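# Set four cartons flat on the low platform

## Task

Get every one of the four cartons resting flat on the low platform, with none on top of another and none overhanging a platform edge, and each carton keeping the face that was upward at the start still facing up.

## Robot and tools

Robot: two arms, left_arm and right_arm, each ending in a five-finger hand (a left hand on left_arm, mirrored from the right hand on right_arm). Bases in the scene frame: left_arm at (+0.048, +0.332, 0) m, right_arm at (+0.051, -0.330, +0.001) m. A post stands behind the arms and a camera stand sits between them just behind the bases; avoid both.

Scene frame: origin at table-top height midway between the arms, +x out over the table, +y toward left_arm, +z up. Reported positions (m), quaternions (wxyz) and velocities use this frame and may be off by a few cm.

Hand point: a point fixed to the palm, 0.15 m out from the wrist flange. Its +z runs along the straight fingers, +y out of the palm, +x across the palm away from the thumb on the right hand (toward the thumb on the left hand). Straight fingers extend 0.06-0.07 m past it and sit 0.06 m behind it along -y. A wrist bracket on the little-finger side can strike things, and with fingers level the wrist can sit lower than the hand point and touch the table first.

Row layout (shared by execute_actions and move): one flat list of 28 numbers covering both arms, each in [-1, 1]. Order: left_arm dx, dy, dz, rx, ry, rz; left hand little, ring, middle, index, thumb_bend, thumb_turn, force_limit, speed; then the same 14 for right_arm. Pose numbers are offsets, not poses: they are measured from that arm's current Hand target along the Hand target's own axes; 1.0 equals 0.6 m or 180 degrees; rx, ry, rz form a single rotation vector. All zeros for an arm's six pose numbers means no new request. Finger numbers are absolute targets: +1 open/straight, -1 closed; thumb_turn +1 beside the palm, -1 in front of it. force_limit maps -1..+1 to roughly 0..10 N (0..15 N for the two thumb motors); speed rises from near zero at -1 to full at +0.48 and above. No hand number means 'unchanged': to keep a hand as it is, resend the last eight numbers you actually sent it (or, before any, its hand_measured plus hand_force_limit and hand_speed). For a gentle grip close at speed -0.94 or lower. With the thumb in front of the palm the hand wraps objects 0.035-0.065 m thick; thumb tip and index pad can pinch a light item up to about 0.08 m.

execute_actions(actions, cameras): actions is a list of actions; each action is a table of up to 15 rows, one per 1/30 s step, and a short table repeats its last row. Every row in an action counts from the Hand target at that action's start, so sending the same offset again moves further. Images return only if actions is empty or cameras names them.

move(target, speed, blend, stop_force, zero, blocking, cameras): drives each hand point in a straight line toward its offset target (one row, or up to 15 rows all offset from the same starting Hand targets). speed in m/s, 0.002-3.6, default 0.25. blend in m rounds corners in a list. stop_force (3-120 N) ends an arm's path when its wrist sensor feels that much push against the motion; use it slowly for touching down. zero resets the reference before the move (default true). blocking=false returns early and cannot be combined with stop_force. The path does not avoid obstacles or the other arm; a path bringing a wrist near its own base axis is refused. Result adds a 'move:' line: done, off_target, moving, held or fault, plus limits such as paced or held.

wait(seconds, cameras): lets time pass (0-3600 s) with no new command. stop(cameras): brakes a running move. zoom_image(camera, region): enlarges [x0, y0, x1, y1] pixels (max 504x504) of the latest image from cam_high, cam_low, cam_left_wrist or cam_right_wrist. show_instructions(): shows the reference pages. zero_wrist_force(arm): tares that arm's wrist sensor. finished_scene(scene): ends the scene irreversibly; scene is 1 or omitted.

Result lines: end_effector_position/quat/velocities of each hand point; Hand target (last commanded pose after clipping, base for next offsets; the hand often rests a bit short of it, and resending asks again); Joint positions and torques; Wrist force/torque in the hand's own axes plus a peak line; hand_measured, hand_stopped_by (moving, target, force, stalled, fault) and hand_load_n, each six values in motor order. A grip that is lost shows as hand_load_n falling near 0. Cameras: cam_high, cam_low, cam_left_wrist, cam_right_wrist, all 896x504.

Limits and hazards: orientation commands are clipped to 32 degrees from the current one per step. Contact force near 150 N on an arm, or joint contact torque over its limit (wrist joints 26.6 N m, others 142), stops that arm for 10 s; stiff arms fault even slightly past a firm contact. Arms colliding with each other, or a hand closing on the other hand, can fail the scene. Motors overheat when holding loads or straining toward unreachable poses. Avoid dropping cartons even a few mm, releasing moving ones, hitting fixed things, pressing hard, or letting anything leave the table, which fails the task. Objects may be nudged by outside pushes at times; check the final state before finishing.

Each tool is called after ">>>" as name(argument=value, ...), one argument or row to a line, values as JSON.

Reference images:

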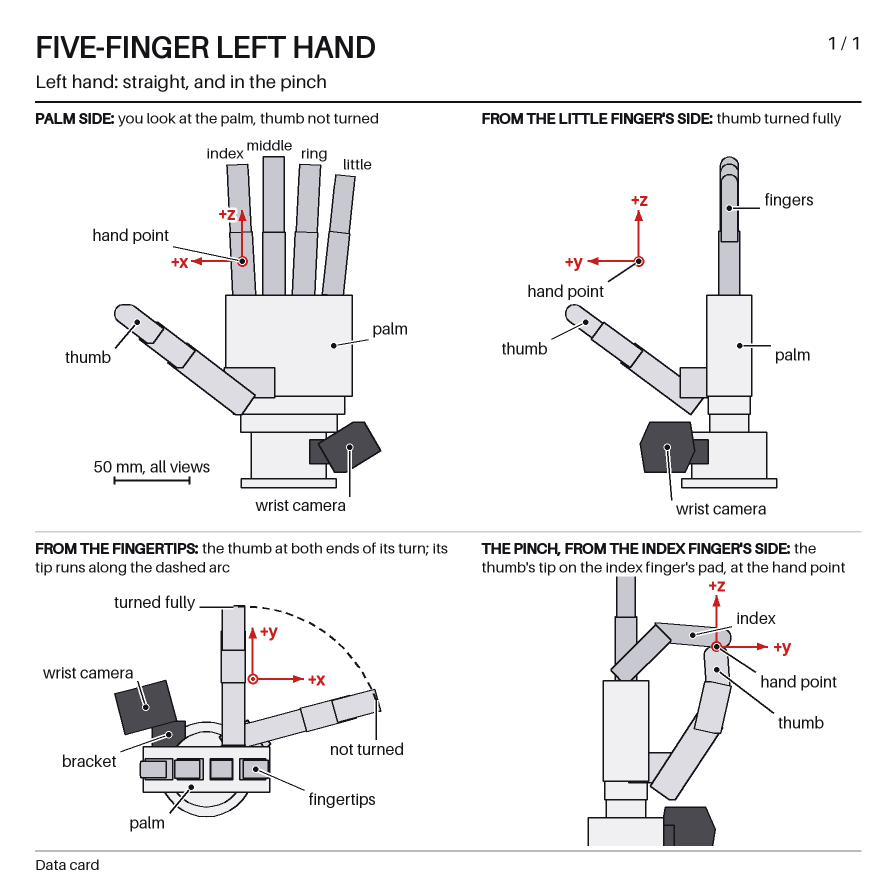

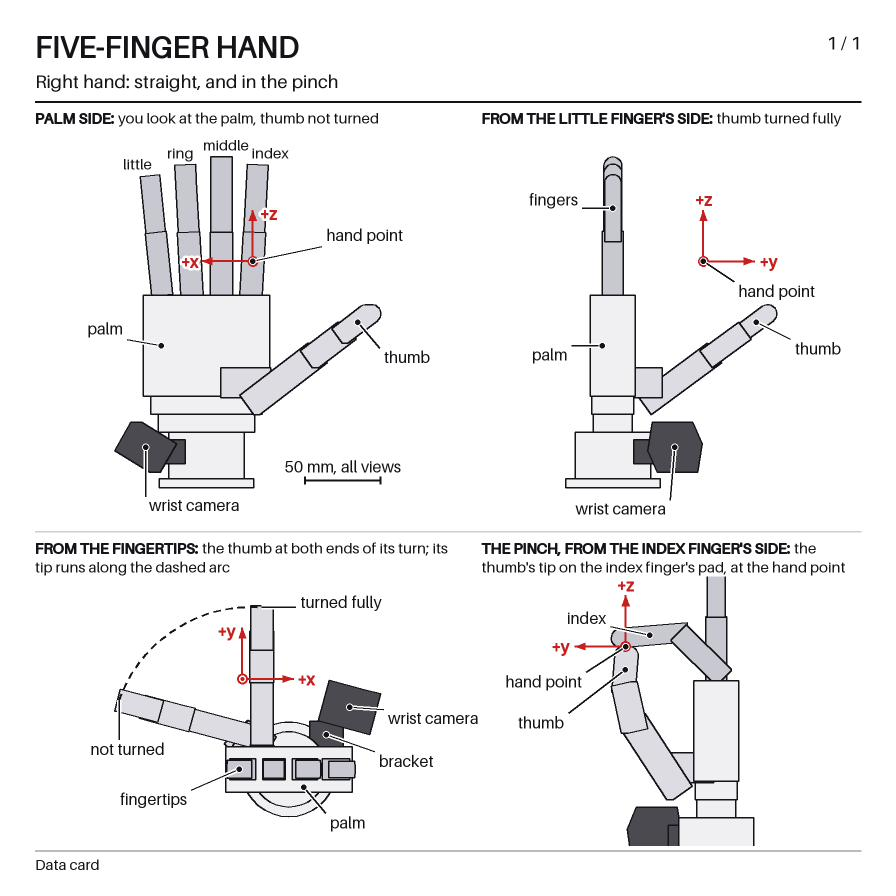

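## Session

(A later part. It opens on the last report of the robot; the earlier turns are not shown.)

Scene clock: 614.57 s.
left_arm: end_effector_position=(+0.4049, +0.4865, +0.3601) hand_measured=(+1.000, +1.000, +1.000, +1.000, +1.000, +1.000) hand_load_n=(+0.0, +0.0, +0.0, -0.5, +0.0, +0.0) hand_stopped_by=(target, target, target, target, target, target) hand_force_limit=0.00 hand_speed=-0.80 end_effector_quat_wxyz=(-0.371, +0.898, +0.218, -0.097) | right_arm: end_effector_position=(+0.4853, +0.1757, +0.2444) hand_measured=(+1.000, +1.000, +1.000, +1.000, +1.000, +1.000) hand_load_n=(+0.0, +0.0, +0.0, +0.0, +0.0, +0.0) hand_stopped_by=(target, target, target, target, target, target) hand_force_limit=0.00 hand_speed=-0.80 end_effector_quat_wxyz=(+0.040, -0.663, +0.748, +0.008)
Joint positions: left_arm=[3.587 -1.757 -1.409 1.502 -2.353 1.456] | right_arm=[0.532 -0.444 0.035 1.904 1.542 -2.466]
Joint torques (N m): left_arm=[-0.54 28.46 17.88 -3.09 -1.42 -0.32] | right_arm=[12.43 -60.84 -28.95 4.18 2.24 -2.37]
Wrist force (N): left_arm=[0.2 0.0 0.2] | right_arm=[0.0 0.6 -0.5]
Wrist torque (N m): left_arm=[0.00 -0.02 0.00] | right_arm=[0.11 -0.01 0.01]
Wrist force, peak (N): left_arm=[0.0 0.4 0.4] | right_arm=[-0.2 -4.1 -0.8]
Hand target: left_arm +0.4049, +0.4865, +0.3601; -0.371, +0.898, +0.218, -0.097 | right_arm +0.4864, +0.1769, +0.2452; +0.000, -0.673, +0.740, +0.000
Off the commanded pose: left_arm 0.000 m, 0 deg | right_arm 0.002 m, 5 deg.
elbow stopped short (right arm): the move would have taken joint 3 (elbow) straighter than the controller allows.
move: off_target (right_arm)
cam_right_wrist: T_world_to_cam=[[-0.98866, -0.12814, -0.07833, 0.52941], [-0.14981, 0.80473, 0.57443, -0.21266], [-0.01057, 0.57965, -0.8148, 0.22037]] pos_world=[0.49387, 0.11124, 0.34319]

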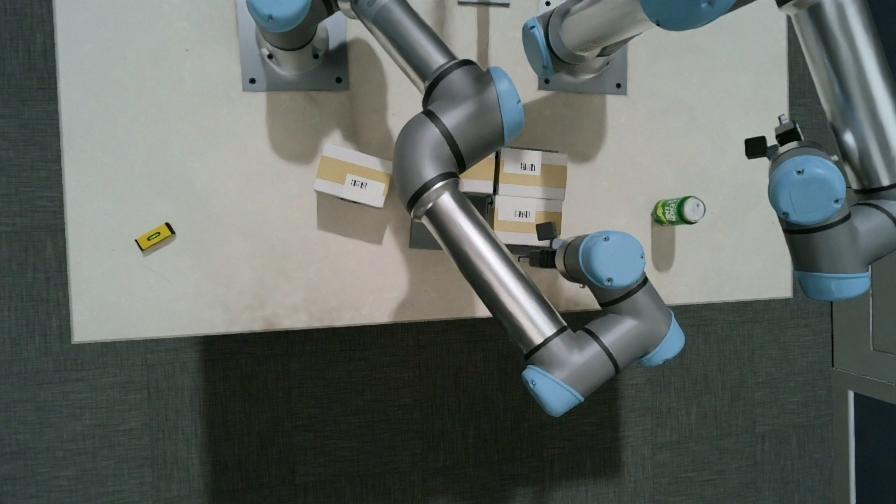

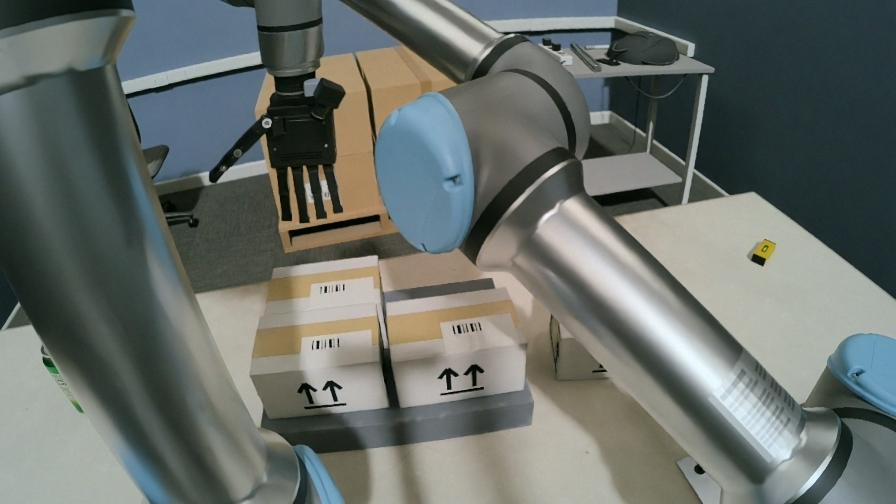

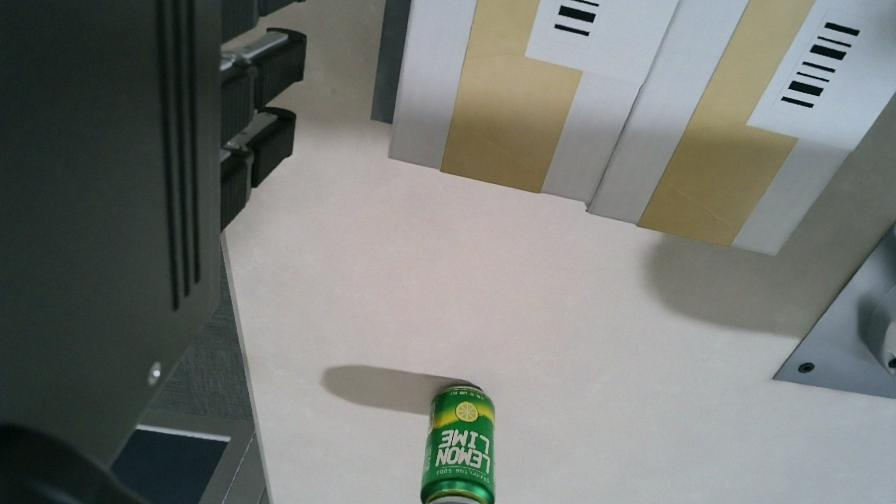

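>>> move(
  target=[0,0,0,0,0,0,1,1,1,1,1,1,0,-0.8,0.7715,0.1088,-0.0083,0,0,0.5583,1,1,1,1,1,1,0,-0.8],
  speed=0.3,
)

>>> move(
  target=[-0.5072,0.8278,-0.5598,-0.2365,0.0987,0.2278,1,1,1,1,1,1,0,-0.8,0,0,0,0,0,0,1,1,1,1,1,1,0,-0.8],
  speed=0.3,
  cameras=["all"],
)

Scene clock: 676.37 s.
left_arm: end_effector_position=(+0.4049, +0.4865, +0.3601) hand_measured=(+1.000, +1.000, +1.000, +1.000, +1.000, +1.000) hand_load_n=(+0.0, +0.0, +0.0, +0.0, +0.0, -0.5) hand_stopped_by=(target, target, target, target, target, target) hand_force_limit=0.00 hand_speed=-0.80 end_effector_quat_wxyz=(-0.371, +0.898, +0.218, -0.097) | right_arm: end_effector_position=(+0.3772, -0.2776, +0.2501) hand_measured=(+1.000, +1.000, +1.000, +1.000, +1.000, +1.000) hand_load_n=(+0.0, +0.0, +0.0, +0.0, +0.0, +0.0) hand_stopped_by=(target, target, target, target, target, target) hand_force_limit=0.00 hand_speed=-0.80 end_effector_quat_wxyz=(+0.000, +0.139, +0.990, +0.000)
Joint positions: left_arm=[3.587 -1.757 -1.409 1.502 -2.353 1.456] | right_arm=[-0.506 -1.658 1.879 1.349 1.571 -1.777]
Joint torques (N m): left_arm=[-1 28.39 18.3 -2.98 -1.5 -0.35] | right_arm=[-6.94 -0.21 -30.85 0.43 -2 0.31]
Wrist force (N): left_arm=[0.0 0.1 0.2] | right_arm=[0.0 0.4 -0.6]
Wrist torque (N m): left_arm=[0.00 0.01 0.00] | right_arm=[0.08 0.03 0.10]
Wrist force, peak (N): left_arm=[0.1 0.3 0.5] | right_arm=[0.9 1.1 -0.5]
Hand target: left_arm +0.4049, +0.4865, +0.3601; -0.371, +0.898, +0.218, -0.097 | right_arm +0.3773, -0.2777, +0.2501; +0.000, +0.139, +0.990, +0.000
Off the commanded pose: left_arm 0.000 m, 0 deg | right_arm 0.000 m, 0 deg.
move: done

Scene clock: 679.13 s.
left_arm: end_effector_position=(+0.4060, -0.1765, +0.2493) hand_measured=(+1.000, +1.000, +1.000, +1.000, +1.000, +1.000) hand_load_n=(+0.0, +0.0, +0.0, +0.0, +0.0, +0.0) hand_stopped_by=(target, target, target, target, target, target) hand_force_limit=0.00 hand_speed=-0.80 end_effector_quat_wxyz=(+0.000, +0.990, -0.140, +0.000) | right_arm: end_effector_position=(+0.3773, -0.2777, +0.2501) hand_measured=(+1.000, +1.000, +1.000, +1.000, +1.000, +1.000) hand_load_n=(+0.0, +0.0, +0.0, +0.0, +0.0, +0.0) hand_stopped_by=(target, target, target, target, target, target) hand_force_limit=0.00 hand_speed=-0.80 end_effector_quat_wxyz=(+0.000, +0.139, +0.990, +0.000)
Joint positions: left_arm=[2.518 -2.207 -0.946 1.582 -1.571 1.182] | right_arm=[-0.506 -1.658 1.879 1.349 1.571 -1.777]
Joint torques (N m): left_arm=[-5.67 40.13 23.1 -0.59 -1.73 -1.35] | right_arm=[-11.68 -0.32 -30.28 0.52 -1.9 1.8]
Wrist force (N): left_arm=[-0.1 -0.1 0.4] | right_arm=[0.3 0.6 -0.4]
Wrist torque (N m): left_arm=[-0.19 0.08 -0.09] | right_arm=[0.09 -0.02 0.12]
Wrist force, peak (N): left_arm=[0.3 1.9 1.1] | right_arm=[0.6 1.1 -0.3]
Hand target: left_arm +0.4060, -0.1767, +0.2492; +0.000, +0.990, -0.140, +0.000 | right_arm +0.3773, -0.2777, +0.2501; +0.000, +0.139, +0.990, +0.000
Off the commanded pose: left_arm 0.000 m, 0 deg | right_arm 0.000 m, 0 deg.
move: done
cam_left_wrist: T_world_to_cam=[[0.51636, 0.85344, 0.07074, -0.08407], [0.73965, -0.48609, 0.46543, -0.48584], [0.43161, -0.18801, -0.88225, 0.12774]] pos_world=[0.34763, -0.14039, 0.34477]
cam_right_wrist: T_world_to_cam=[[0.02584, 0.99944, -0.02134, 0.28101], [0.8492, -0.01068, 0.52796, -0.45896], [0.52743, -0.03176, -0.849, 0.12242]] pos_world=[0.31792, -0.28186, 0.35224]

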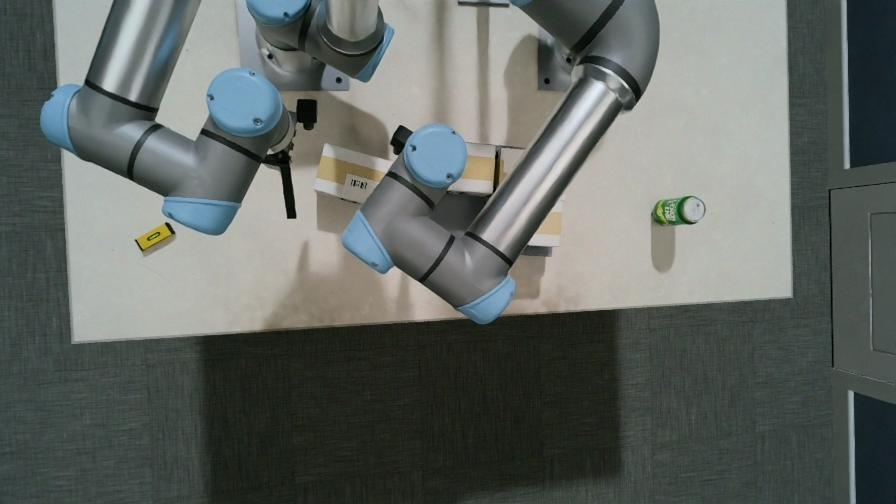

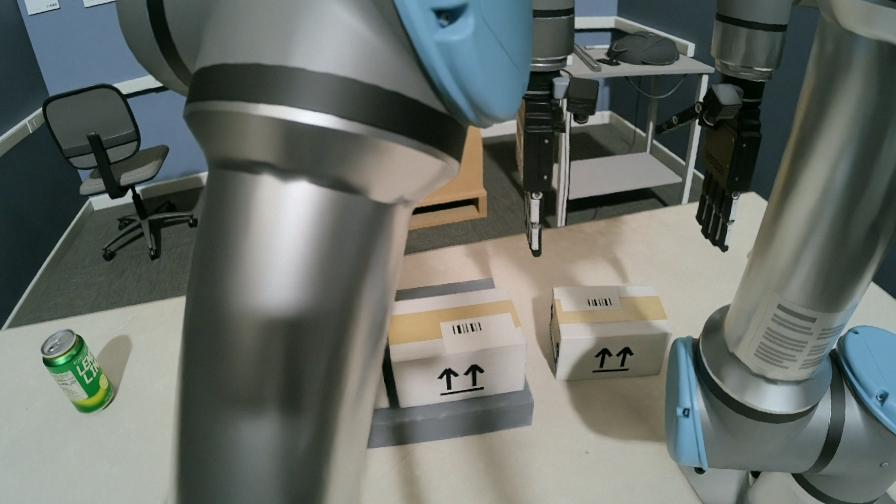

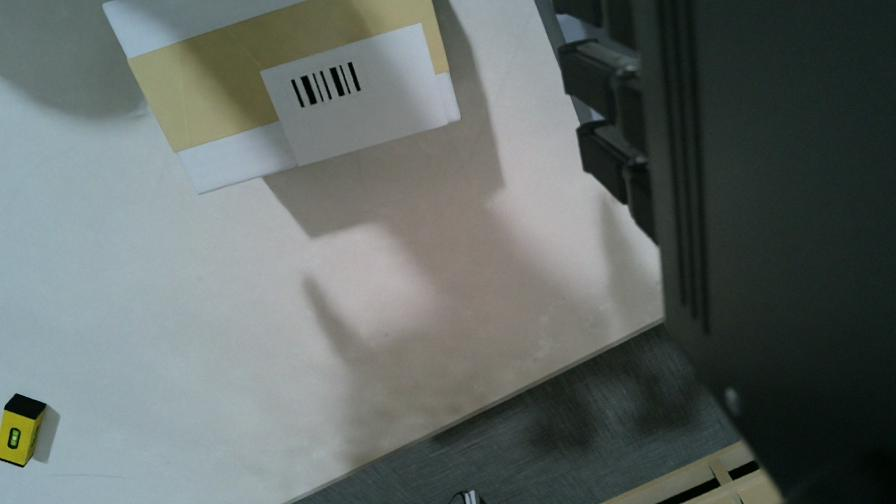

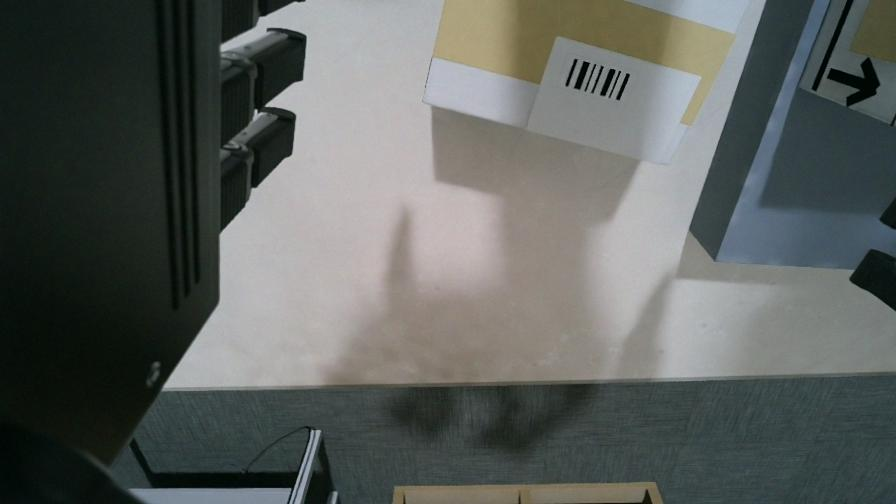

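>>> move(
  target=[
    [-0.0133,0.02,0,0,0,0,1,1,1,1,1,1,0,-0.8,-0.0108,0.0217,0,0,0,0,1,1,1,1,1,1,0,-0.8],
    [-0.0133,0.02,0.2737,0,0,0,1,1,1,1,1,1,0,-0.8,-0.0108,0.0217,0.2752,0,0,0,1,1,1,1,1,1,0,-0.8],
  ],
  speed=[0.1, 0.12],
  cameras=["all"],
)

Scene clock: 740.73 s.
left_arm: end_effector_position=(+0.3949, -0.1859, +0.0850) hand_measured=(+1.000, +1.000, +1.000, +1.000, +1.000, +1.000) hand_load_n=(+0.0, +0.0, +0.0, +0.0, +0.0, +0.0) hand_stopped_by=(target, target, target, target, target, target) hand_force_limit=0.00 hand_speed=-0.80 end_effector_quat_wxyz=(+0.000, +0.990, -0.140, +0.000) | right_arm: end_effector_position=(+0.3870, -0.2670, +0.0849) hand_measured=(+1.000, +1.000, +1.000, +1.000, +1.000, +1.000) hand_load_n=(+0.0, +0.0, +0.0, +0.5, +0.0, +0.0) hand_stopped_by=(target, target, target, target, target, target) hand_force_limit=0.00 hand_speed=-0.80 end_effector_quat_wxyz=(+0.000, +0.139, +0.990, +0.000)
Joint positions: left_arm=[2.492 -2.295 -1.227 1.951 -1.571 1.156] | right_arm=[-0.451 -1.442 2.131 0.882 1.571 -1.721]
Joint torques (N m): left_arm=[-1.47 55.84 28.15 -3.43 2.5 0.06] | right_arm=[12.38 -33.31 -25.82 1.35 -2.07 1.83]
Wrist force (N): left_arm=[-0.3 0.4 0.5] | right_arm=[0.3 0.4 -0.4]
Wrist torque (N m): left_arm=[-0.11 0.03 -0.14] | right_arm=[0.06 -0.03 0.10]
Wrist force, peak (N): left_arm=[-0.7 1.4 0.6] | right_arm=[0.4 0.6 -1.5]
Hand target: left_arm +0.3950, -0.1860, +0.0850; +0.000, +0.990, -0.140, +0.000 | right_arm +0.3871, -0.2670, +0.0850; +0.000, +0.139, +0.990, +0.000
Off the commanded pose: left_arm 0.000 m, 0 deg | right_arm 0.000 m, 0 deg.
move: done
cam_left_wrist: T_world_to_cam=[[0.51646, 0.85339, 0.07071, -0.05887], [0.73957, -0.48615, 0.46551, -0.40574], [0.43164, -0.18812, -0.88221, -0.01425]] pos_world=[0.33663, -0.14969, 0.18047]
cam_right_wrist: T_world_to_cam=[[0.02595, 0.99944, -0.02116, 0.26647], [0.84939, -0.01088, 0.52765, -0.38006], [0.52713, -0.03167, -0.8492, -0.02242]] pos_world=[0.32772, -0.27117, 0.18714]

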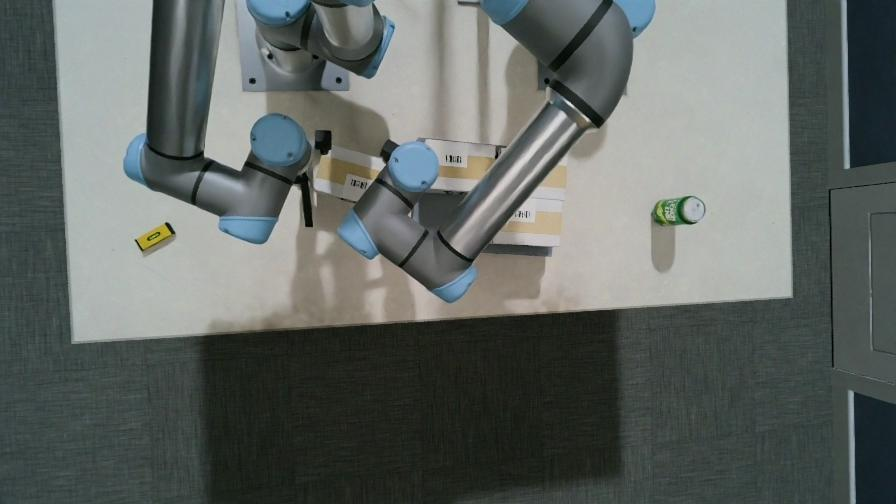

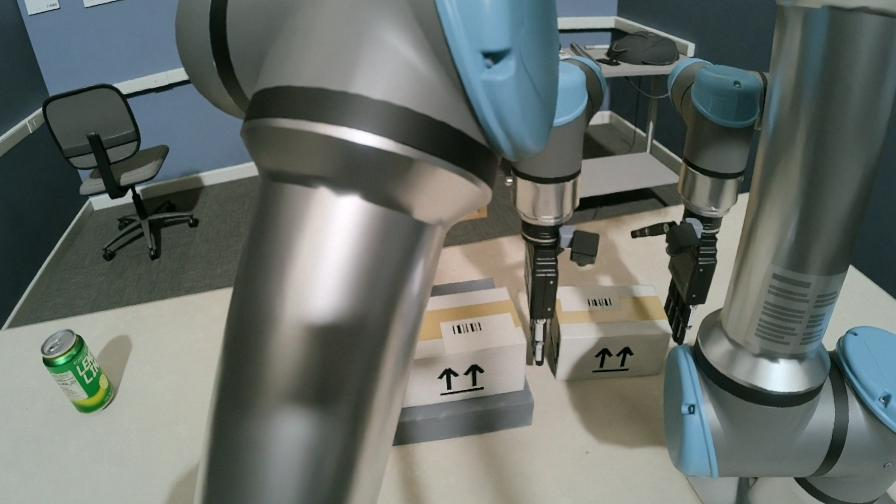

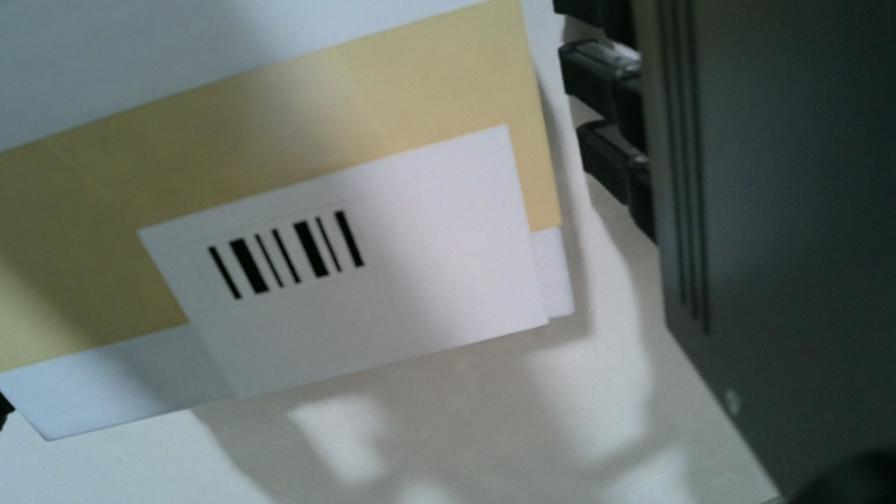

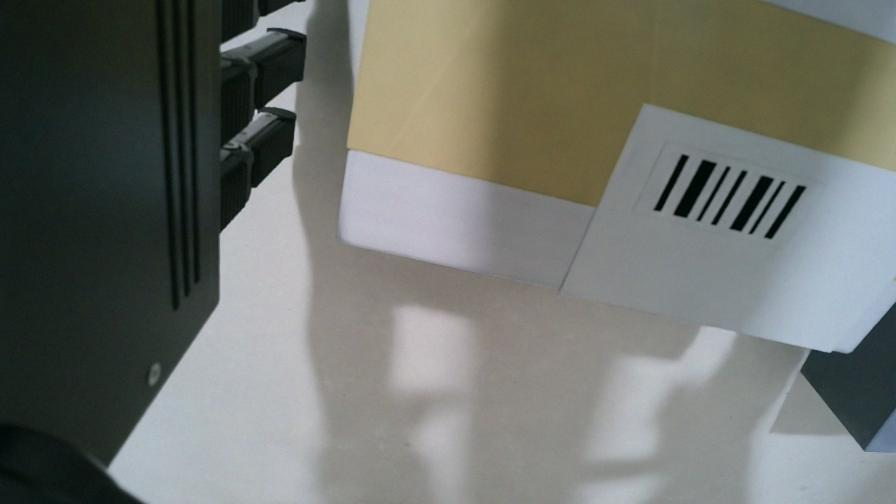

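>>> move(
  target=[0,0.06,0,0,0,0,1,1,1,1,1,1,0,-0.8,0,0.06,0,0,0,0,1,1,1,1,1,1,0,-0.8],
  speed=0.005,
  stop_force=6,
  cameras=["all"],
)

Scene clock: 759.70 s.
left_arm: end_effector_position=(+0.3890, -0.2066, +0.0850) hand_measured=(+1.000, +1.000, +1.000, +1.000, +1.000, +1.000) hand_load_n=(+0.0, +0.5, +0.0, +0.0, -0.5, +0.0) hand_stopped_by=(target, target, target, target, target, target) hand_force_limit=0.00 hand_speed=-0.80 end_effector_quat_wxyz=(+0.000, +0.990, -0.140, +0.000) | right_arm: end_effector_position=(+0.3930, -0.2463, +0.0850) hand_measured=(+1.000, +1.000, +1.000, +1.000, +1.000, +1.000) hand_load_n=(+0.0, +0.0, +0.0, +0.0, +0.0, +0.0) hand_stopped_by=(target, target, target, target, target, target) hand_force_limit=0.00 hand_speed=-0.80 end_effector_quat_wxyz=(+0.000, +0.139, +0.990, +0.000)
Joint positions: left_arm=[2.457 -2.327 -1.17 1.926 -1.571 1.12] | right_arm=[-0.369 -1.424 2.109 0.885 1.571 -1.64]
Joint torques (N m): left_arm=[4.48 57.8 7.86 -0.13 2.85 1.07] | right_arm=[-11.11 -36.24 -3.4 1.53 -2.68 -2.26]
Wrist force (N): left_arm=[-0.4 -2.1 0.4] | right_arm=[-0.3 -3.0 0.0]
Wrist torque (N m): left_arm=[-0.07 -0.03 0.10] | right_arm=[0.08 0.00 -0.20]
Wrist force, peak (N): left_arm=[0.1 -11.2 -0.5] | right_arm=[0.8 -12.4 -1.1]
Hand target: left_arm +0.3890, -0.2066, +0.0850; +0.000, +0.990, -0.140, +0.000 (not the last commanded pose) | right_arm +0.3930, -0.2463, +0.0850; +0.000, +0.139, +0.990, +0.000 (not the last commanded pose)
Off the commanded pose: left_arm 0.015 m, 0 deg | right_arm 0.015 m, 0 deg.
move: contact (left_arm, right_arm)
cam_left_wrist: T_world_to_cam=[[0.51647, 0.85339, 0.07059, -0.03814], [0.7395, -0.48606, 0.46571, -0.41144], [0.43174, -0.18832, -0.88212, -0.01569]] pos_world=[0.33073, -0.17039, 0.18047]
cam_right_wrist: T_world_to_cam=[[0.02584, 0.99944, -0.02134, 0.2457], [0.84923, -0.01068, 0.52791, -0.38488], [0.52739, -0.03176, -0.84903, -0.02507]] pos_world=[0.33372, -0.25046, 0.18714]

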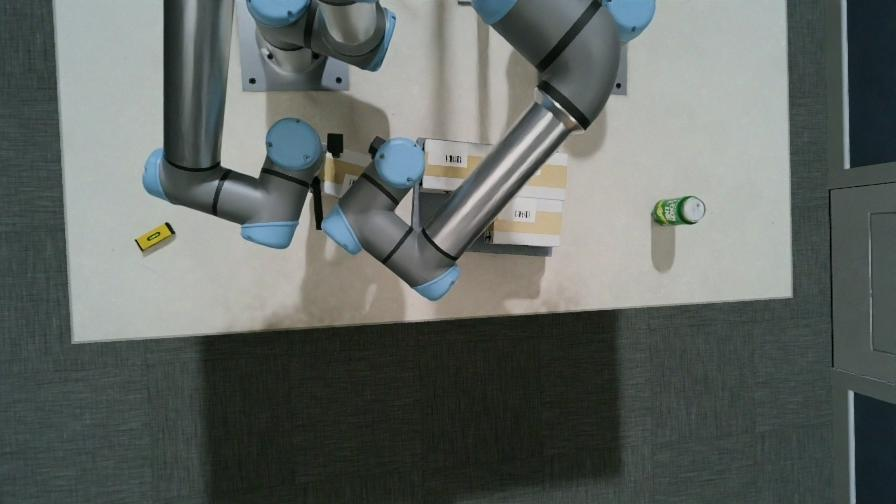

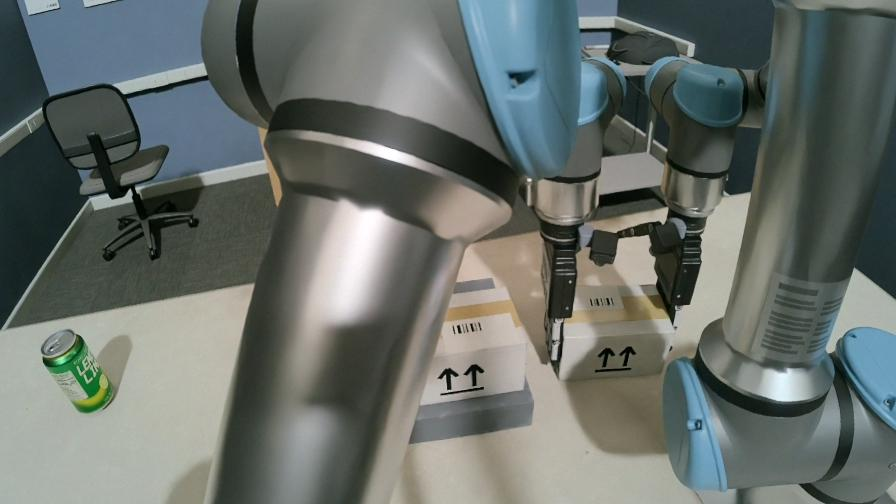

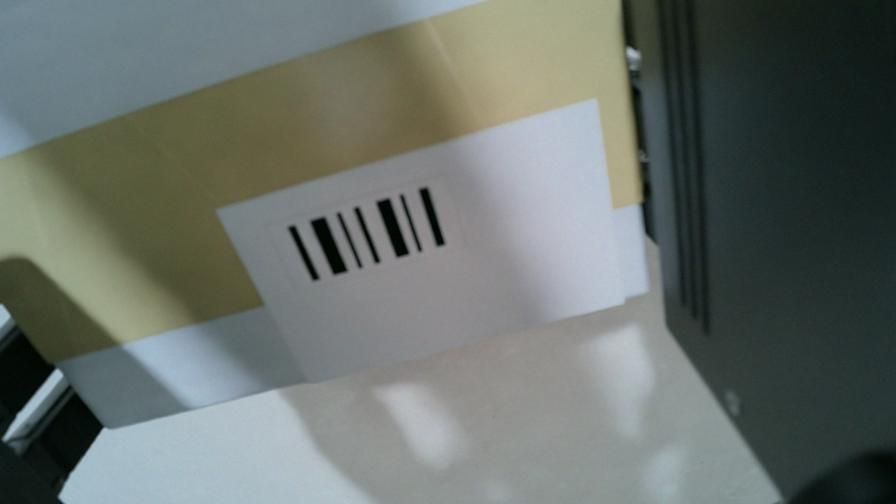

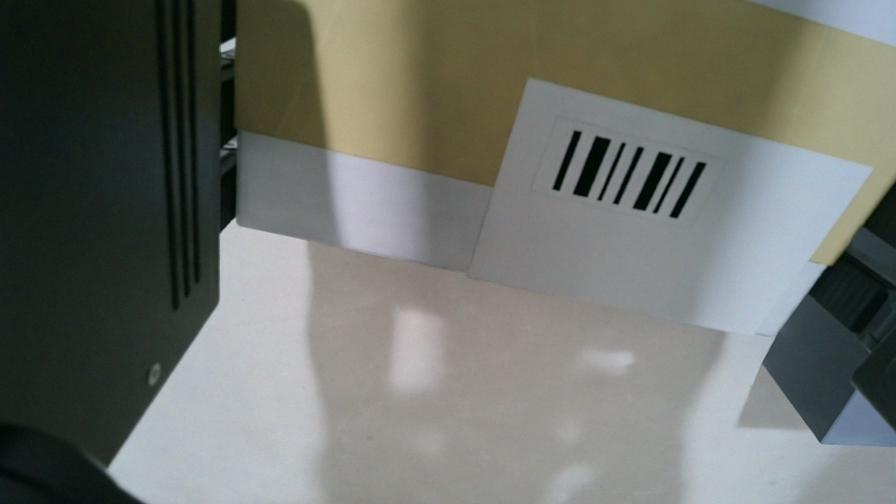

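>>> move(
  target=[0,0.0025,0,0,0,0,1,1,1,1,1,1,0,-0.8,0,0.0025,0,0,0,0,1,1,1,1,1,1,0,-0.8],
  speed=0.01,
)

Scene clock: 791.43 s.
left_arm: end_effector_position=(+0.3888, -0.2079, +0.0850) hand_measured=(+1.000, +1.000, +1.000, +1.000, +1.000, +1.000) hand_load_n=(+0.5, +0.5, +0.5, +0.0, +0.0, +0.0) hand_stopped_by=(target, target, target, target, target, target) hand_force_limit=0.00 hand_speed=-0.80 end_effector_quat_wxyz=(+0.000, +0.990, -0.140, +0.000) | right_arm: end_effector_position=(+0.3933, -0.2452, +0.0849) hand_measured=(+1.000, +1.000, +1.000, +1.000, +1.000, +1.000) hand_load_n=(+0.5, +0.5, +0.5, +0.0, -0.5, +0.0) hand_stopped_by=(target, target, target, target, target, target) hand_force_limit=0.00 hand_speed=-0.80 end_effector_quat_wxyz=(+0.000, +0.139, +0.990, -0.001)
Joint positions: left_arm=[2.455 -2.329 -1.166 1.924 -1.571 1.118] | right_arm=[-0.364 -1.423 2.108 0.885 1.572 -1.634]
Joint torques (N m): left_arm=[-31.93 45.46 30.85 6.65 12 0.63] | right_arm=[14.38 -4.61 -20.3 5.61 -10.34 -2.43]
Wrist force (N): left_arm=[-4.0 -60.4 0.2] | right_arm=[-4.2 -56.7 -3.9]
Wrist torque (N m): left_arm=[-0.66 0.11 1.80] | right_arm=[-0.44 0.27 -2.40]
Wrist force, peak (N): left_arm=[-4.0 -60.4 0.2] | right_arm=[-4.2 -56.7 -3.9]
Hand target: left_arm +0.3886, -0.2080, +0.0850; +0.000, +0.990, -0.140, +0.000 | right_arm +0.3934, -0.2449, +0.0850; +0.000, +0.139, +0.990, +0.000
Off the commanded pose: left_arm 0.000 m, 0 deg | right_arm 0.000 m, 0 deg.
move: done

>>> move(
  target=[0,-0.0015,0,0,0,0,1,1,1,1,1,1,0,-0.8,0,-0.0015,0,0,0,0,1,1,1,1,1,1,0,-0.8],
  speed=0.01,
)

Scene clock: 796.43 s.
left_arm: end_effector_position=(+0.3888, -0.2072, +0.0851) hand_measured=(+1.000, +1.000, +1.000, +1.000, +1.000, +1.000) hand_load_n=(+0.0, +0.0, +0.0, +0.0, +0.0, +0.0) hand_stopped_by=(target, target, target, target, target, target) hand_force_limit=0.00 hand_speed=-0.80 end_effector_quat_wxyz=(+0.000, +0.990, -0.140, +0.000) | right_arm: end_effector_position=(+0.3932, -0.2458, +0.0849) hand_measured=(+1.000, +1.000, +1.000, +1.000, +1.000, +1.000) hand_load_n=(+0.0, +0.5, +0.0, +0.0, +0.0, +0.0) hand_stopped_by=(target, target, target, target, target, target) hand_force_limit=0.00 hand_speed=-0.80 end_effector_quat_wxyz=(+0.000, +0.139, +0.990, +0.000)
Joint positions: left_arm=[2.456 -2.328 -1.168 1.925 -1.571 1.12] | right_arm=[-0.367 -1.423 2.109 0.885 1.571 -1.637]
Joint torques (N m): left_arm=[-6.54 43.61 24.22 -2.02 8.45 -1.17] | right_arm=[19.13 -34.79 -3.9 1.28 -9.04 2.18]
Wrist force (N): left_arm=[0.1 -30.0 1.8] | right_arm=[-2.5 -31.1 -5.1]
Wrist torque (N m): left_arm=[-0.53 -0.06 0.90] | right_arm=[0.05 0.07 -1.32]
Wrist force, peak (N): left_arm=[-3.8 -63.6 -1.7] | right_arm=[-4.2 -57.4 -5.3]
Hand target: left_arm +0.3889, -0.2072, +0.0850; +0.000, +0.990, -0.140, +0.000 | right_arm +0.3932, -0.2457, +0.0850; +0.000, +0.139, +0.990, +0.000
Off the commanded pose: left_arm 0.000 m, 0 deg | right_arm 0.000 m, 0 deg.
move: done

>>> move(
  target=[0,0,-0.0333,0,0,0,1,1,1,1,1,1,0,-0.8,0,0,-0.0333,0,0,0,1,1,1,1,1,1,0,-0.8],
  speed=0.03,
  cameras=["all"],
)

Scene clock: 803.37 s.
left_arm: end_effector_position=(+0.3889, -0.2072, +0.1052) hand_measured=(+1.000, +1.000, +1.000, +1.000, +1.000, +1.000) hand_load_n=(+0.0, +0.0, +0.5, +0.0, +0.0, +0.0) hand_stopped_by=(target, target, target, target, target, target) hand_force_limit=0.00 hand_speed=-0.80 end_effector_quat_wxyz=(+0.000, +0.990, -0.140, +0.000) | right_arm: end_effector_position=(+0.3933, -0.2457, +0.1051) hand_measured=(+1.000, +1.000, +1.000, +1.000, +1.000, +1.000) hand_load_n=(+0.5, +0.0, +0.5, +0.0, +0.0, +0.0) hand_stopped_by=(target, target, target, target, target, target) hand_force_limit=0.00 hand_speed=-0.80 end_effector_quat_wxyz=(+0.000, +0.139, +0.990, +0.000) end_effector_velocity=(+0.001, +0.000, -0.001) end_effector_angular_velocity=(-0.001, -0.003, +0.000)
Joint positions: left_arm=[2.456 -2.311 -1.144 1.884 -1.571 1.119] | right_arm=[-0.367 -1.457 2.083 0.944 1.571 -1.637]
Joint velocities: left_arm=[within noise] | right_arm=[0 0.001 0.001 -0.005 0 0]
Joint torques (N m): left_arm=[-7.26 40.36 15.39 2.46 4.99 -1.43] | right_arm=[14.99 -6.27 -4.86 1.15 -6.74 1.64]
Wrist force (N): left_arm=[1.2 -31.7 3.0] | right_arm=[0.8 -30.7 2.5]
Wrist torque (N m): left_arm=[-0.76 -0.10 0.96] | right_arm=[-0.45 -0.18 -1.21]
Wrist force, peak (N): left_arm=[-0.1 -31.9 2.9] | right_arm=[-1.9 -32.8 -3.9]
Hand target: left_arm +0.3889, -0.2072, +0.1050; +0.000, +0.990, -0.140, +0.000 | right_arm +0.3932, -0.2457, +0.1049; +0.000, +0.139, +0.990, +0.000
Off the commanded pose: left_arm 0.000 m, 0 deg | right_arm 0.000 m, 0 deg.
move: done
cam_left_wrist: T_world_to_cam=[[0.51642, 0.85342, 0.07059, -0.03893], [0.73942, -0.48597, 0.46592, -0.42099], [0.43193, -0.18842, -0.882, 0.002]] pos_world=[0.33053, -0.171, 0.20067]
cam_right_wrist: T_world_to_cam=[[0.02581, 0.99944, -0.02147, 0.24566], [0.84897, -0.01058, 0.52833, -0.39568], [0.52781, -0.03186, -0.84876, -0.00822]] pos_world=[0.33392, -0.24996, 0.20735]

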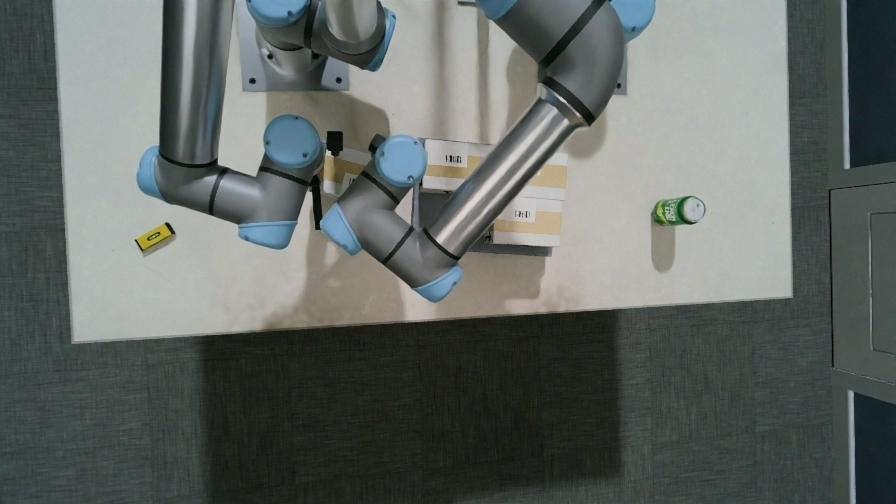

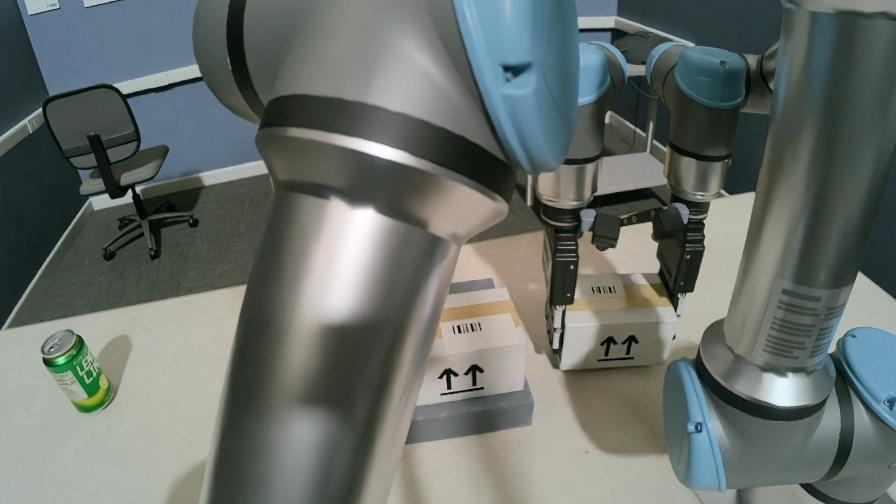

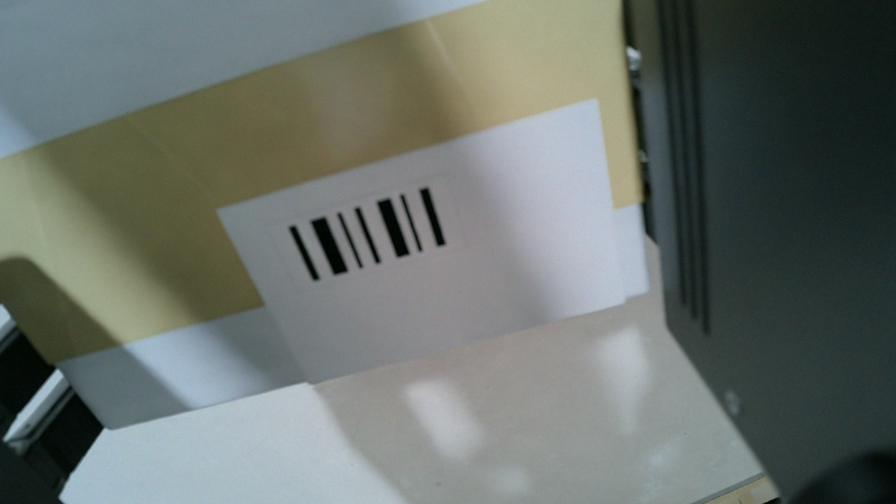

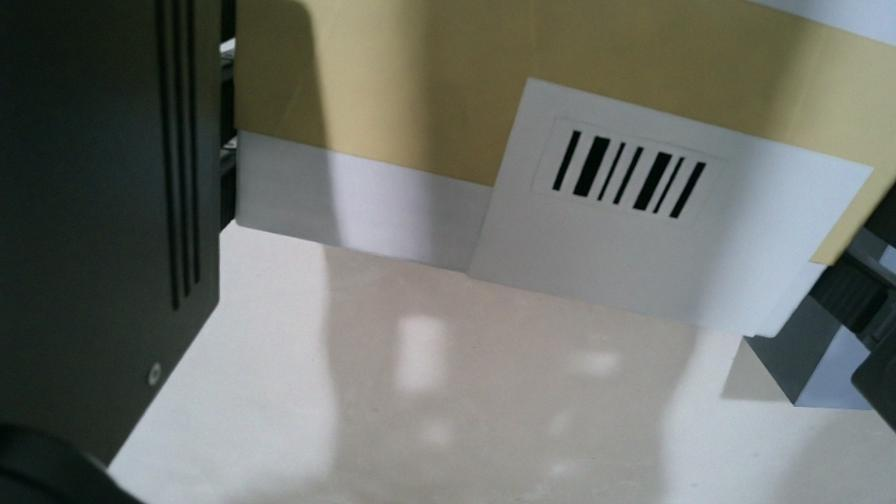

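>>> zoom_image(
  camera="cam_high",
  region=[400, 125, 580, 265],
)

Scaled by 2.800 from the camera's image (finer frame: 1280x720).

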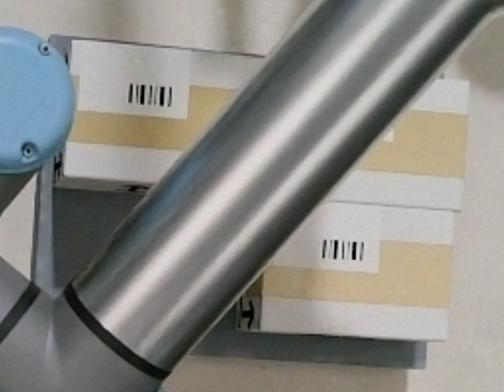

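>>> zoom_image(
  camera="cam_high",
  region=[408, 130, 468, 200],
)

Scaled by 7.200 from the camera's image (finer frame: 1280x720).

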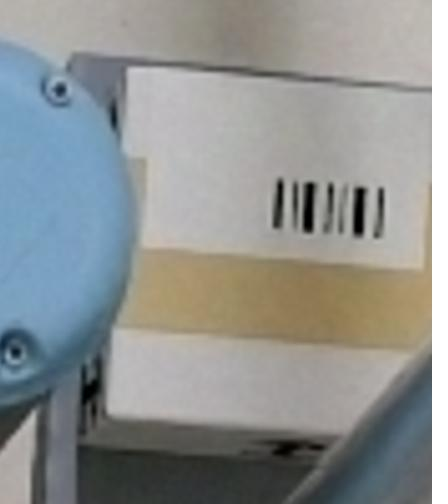

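>>> move(
  target=[0,0,-0.1167,0,0,0,1,1,1,1,1,1,0,-0.8,0,0,-0.1167,0,0,0,1,1,1,1,1,1,0,-0.8],
  speed=0.05,
  cameras=["cam_low", "cam_left_wrist", "cam_right_wrist"],
)

Scene clock: 896.00 s.
left_arm: end_effector_position=(+0.3889, -0.2072, +0.1752) hand_measured=(+1.000, +1.000, +1.000, +1.000, +1.000, +1.000) hand_load_n=(+0.0, +0.0, +0.5, +0.0, -0.5, +0.0) hand_stopped_by=(target, target, target, target, target, target) hand_force_limit=0.00 hand_speed=-0.80 end_effector_quat_wxyz=(+0.000, +0.990, -0.140, +0.000) | right_arm: end_effector_position=(+0.3932, -0.2457, +0.1751) hand_measured=(+1.000, +1.000, +1.000, +1.000, +1.000, +1.000) hand_load_n=(+0.0, +0.0, +0.0, +0.0, +0.0, +0.0) hand_stopped_by=(target, target, target, target, target, target) hand_force_limit=0.00 hand_speed=-0.80 end_effector_quat_wxyz=(+0.000, +0.139, +0.990, +0.000)
Joint positions: left_arm=[2.456 -2.267 -1.036 1.732 -1.571 1.119] | right_arm=[-0.367 -1.549 1.977 1.143 1.571 -1.637]
Joint torques (N m): left_arm=[-12.65 37.55 13.09 2.69 9.67 -1.28] | right_arm=[-2.32 -4.84 -5.22 1.65 -7.52 -2.03]
Wrist force (N): left_arm=[0.8 -33.9 3.4] | right_arm=[0.4 -33.4 2.2]
Wrist torque (N m): left_arm=[-0.83 0.00 0.96] | right_arm=[-0.59 -0.13 -1.34]
Wrist force, peak (N): left_arm=[0.7 -34.1 3.1] | right_arm=[0.3 -33.5 2.0]
Hand target: left_arm +0.3889, -0.2072, +0.1750; +0.000, +0.990, -0.140, +0.000 | right_arm +0.3932, -0.2457, +0.1750; +0.000, +0.139, +0.990, +0.000
Off the commanded pose: left_arm 0.000 m, 0 deg | right_arm 0.000 m, 0 deg.
move: done
cam_left_wrist: T_world_to_cam=[[0.51646, 0.8534, 0.07052, -0.04386], [0.7394, -0.48597, 0.46597, -0.45361], [0.43193, -0.18851, -0.88199, 0.06372]] pos_world=[0.33053, -0.171, 0.27066]
cam_right_wrist: T_world_to_cam=[[0.02581, 0.99944, -0.02147, 0.24716], [0.84897, -0.01058, 0.52833, -0.43252], [0.52781, -0.03186, -0.84876, 0.05116]] pos_world=[0.33382, -0.24996, 0.27725]

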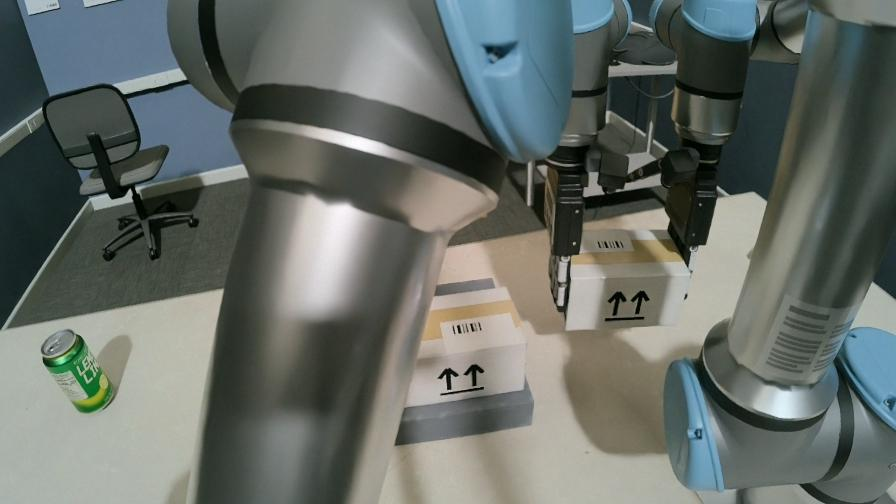

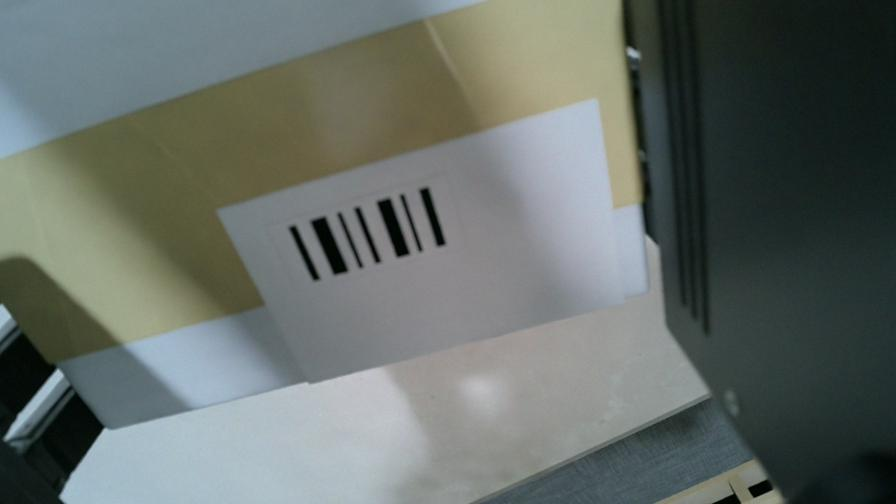

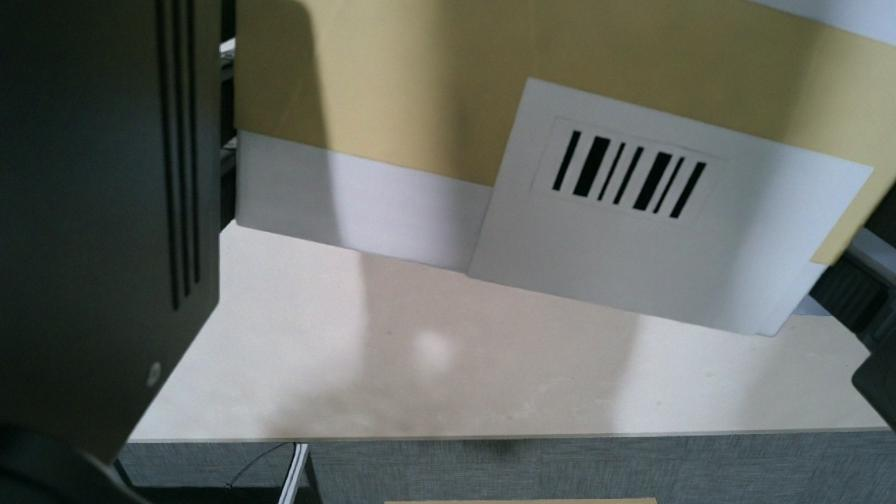

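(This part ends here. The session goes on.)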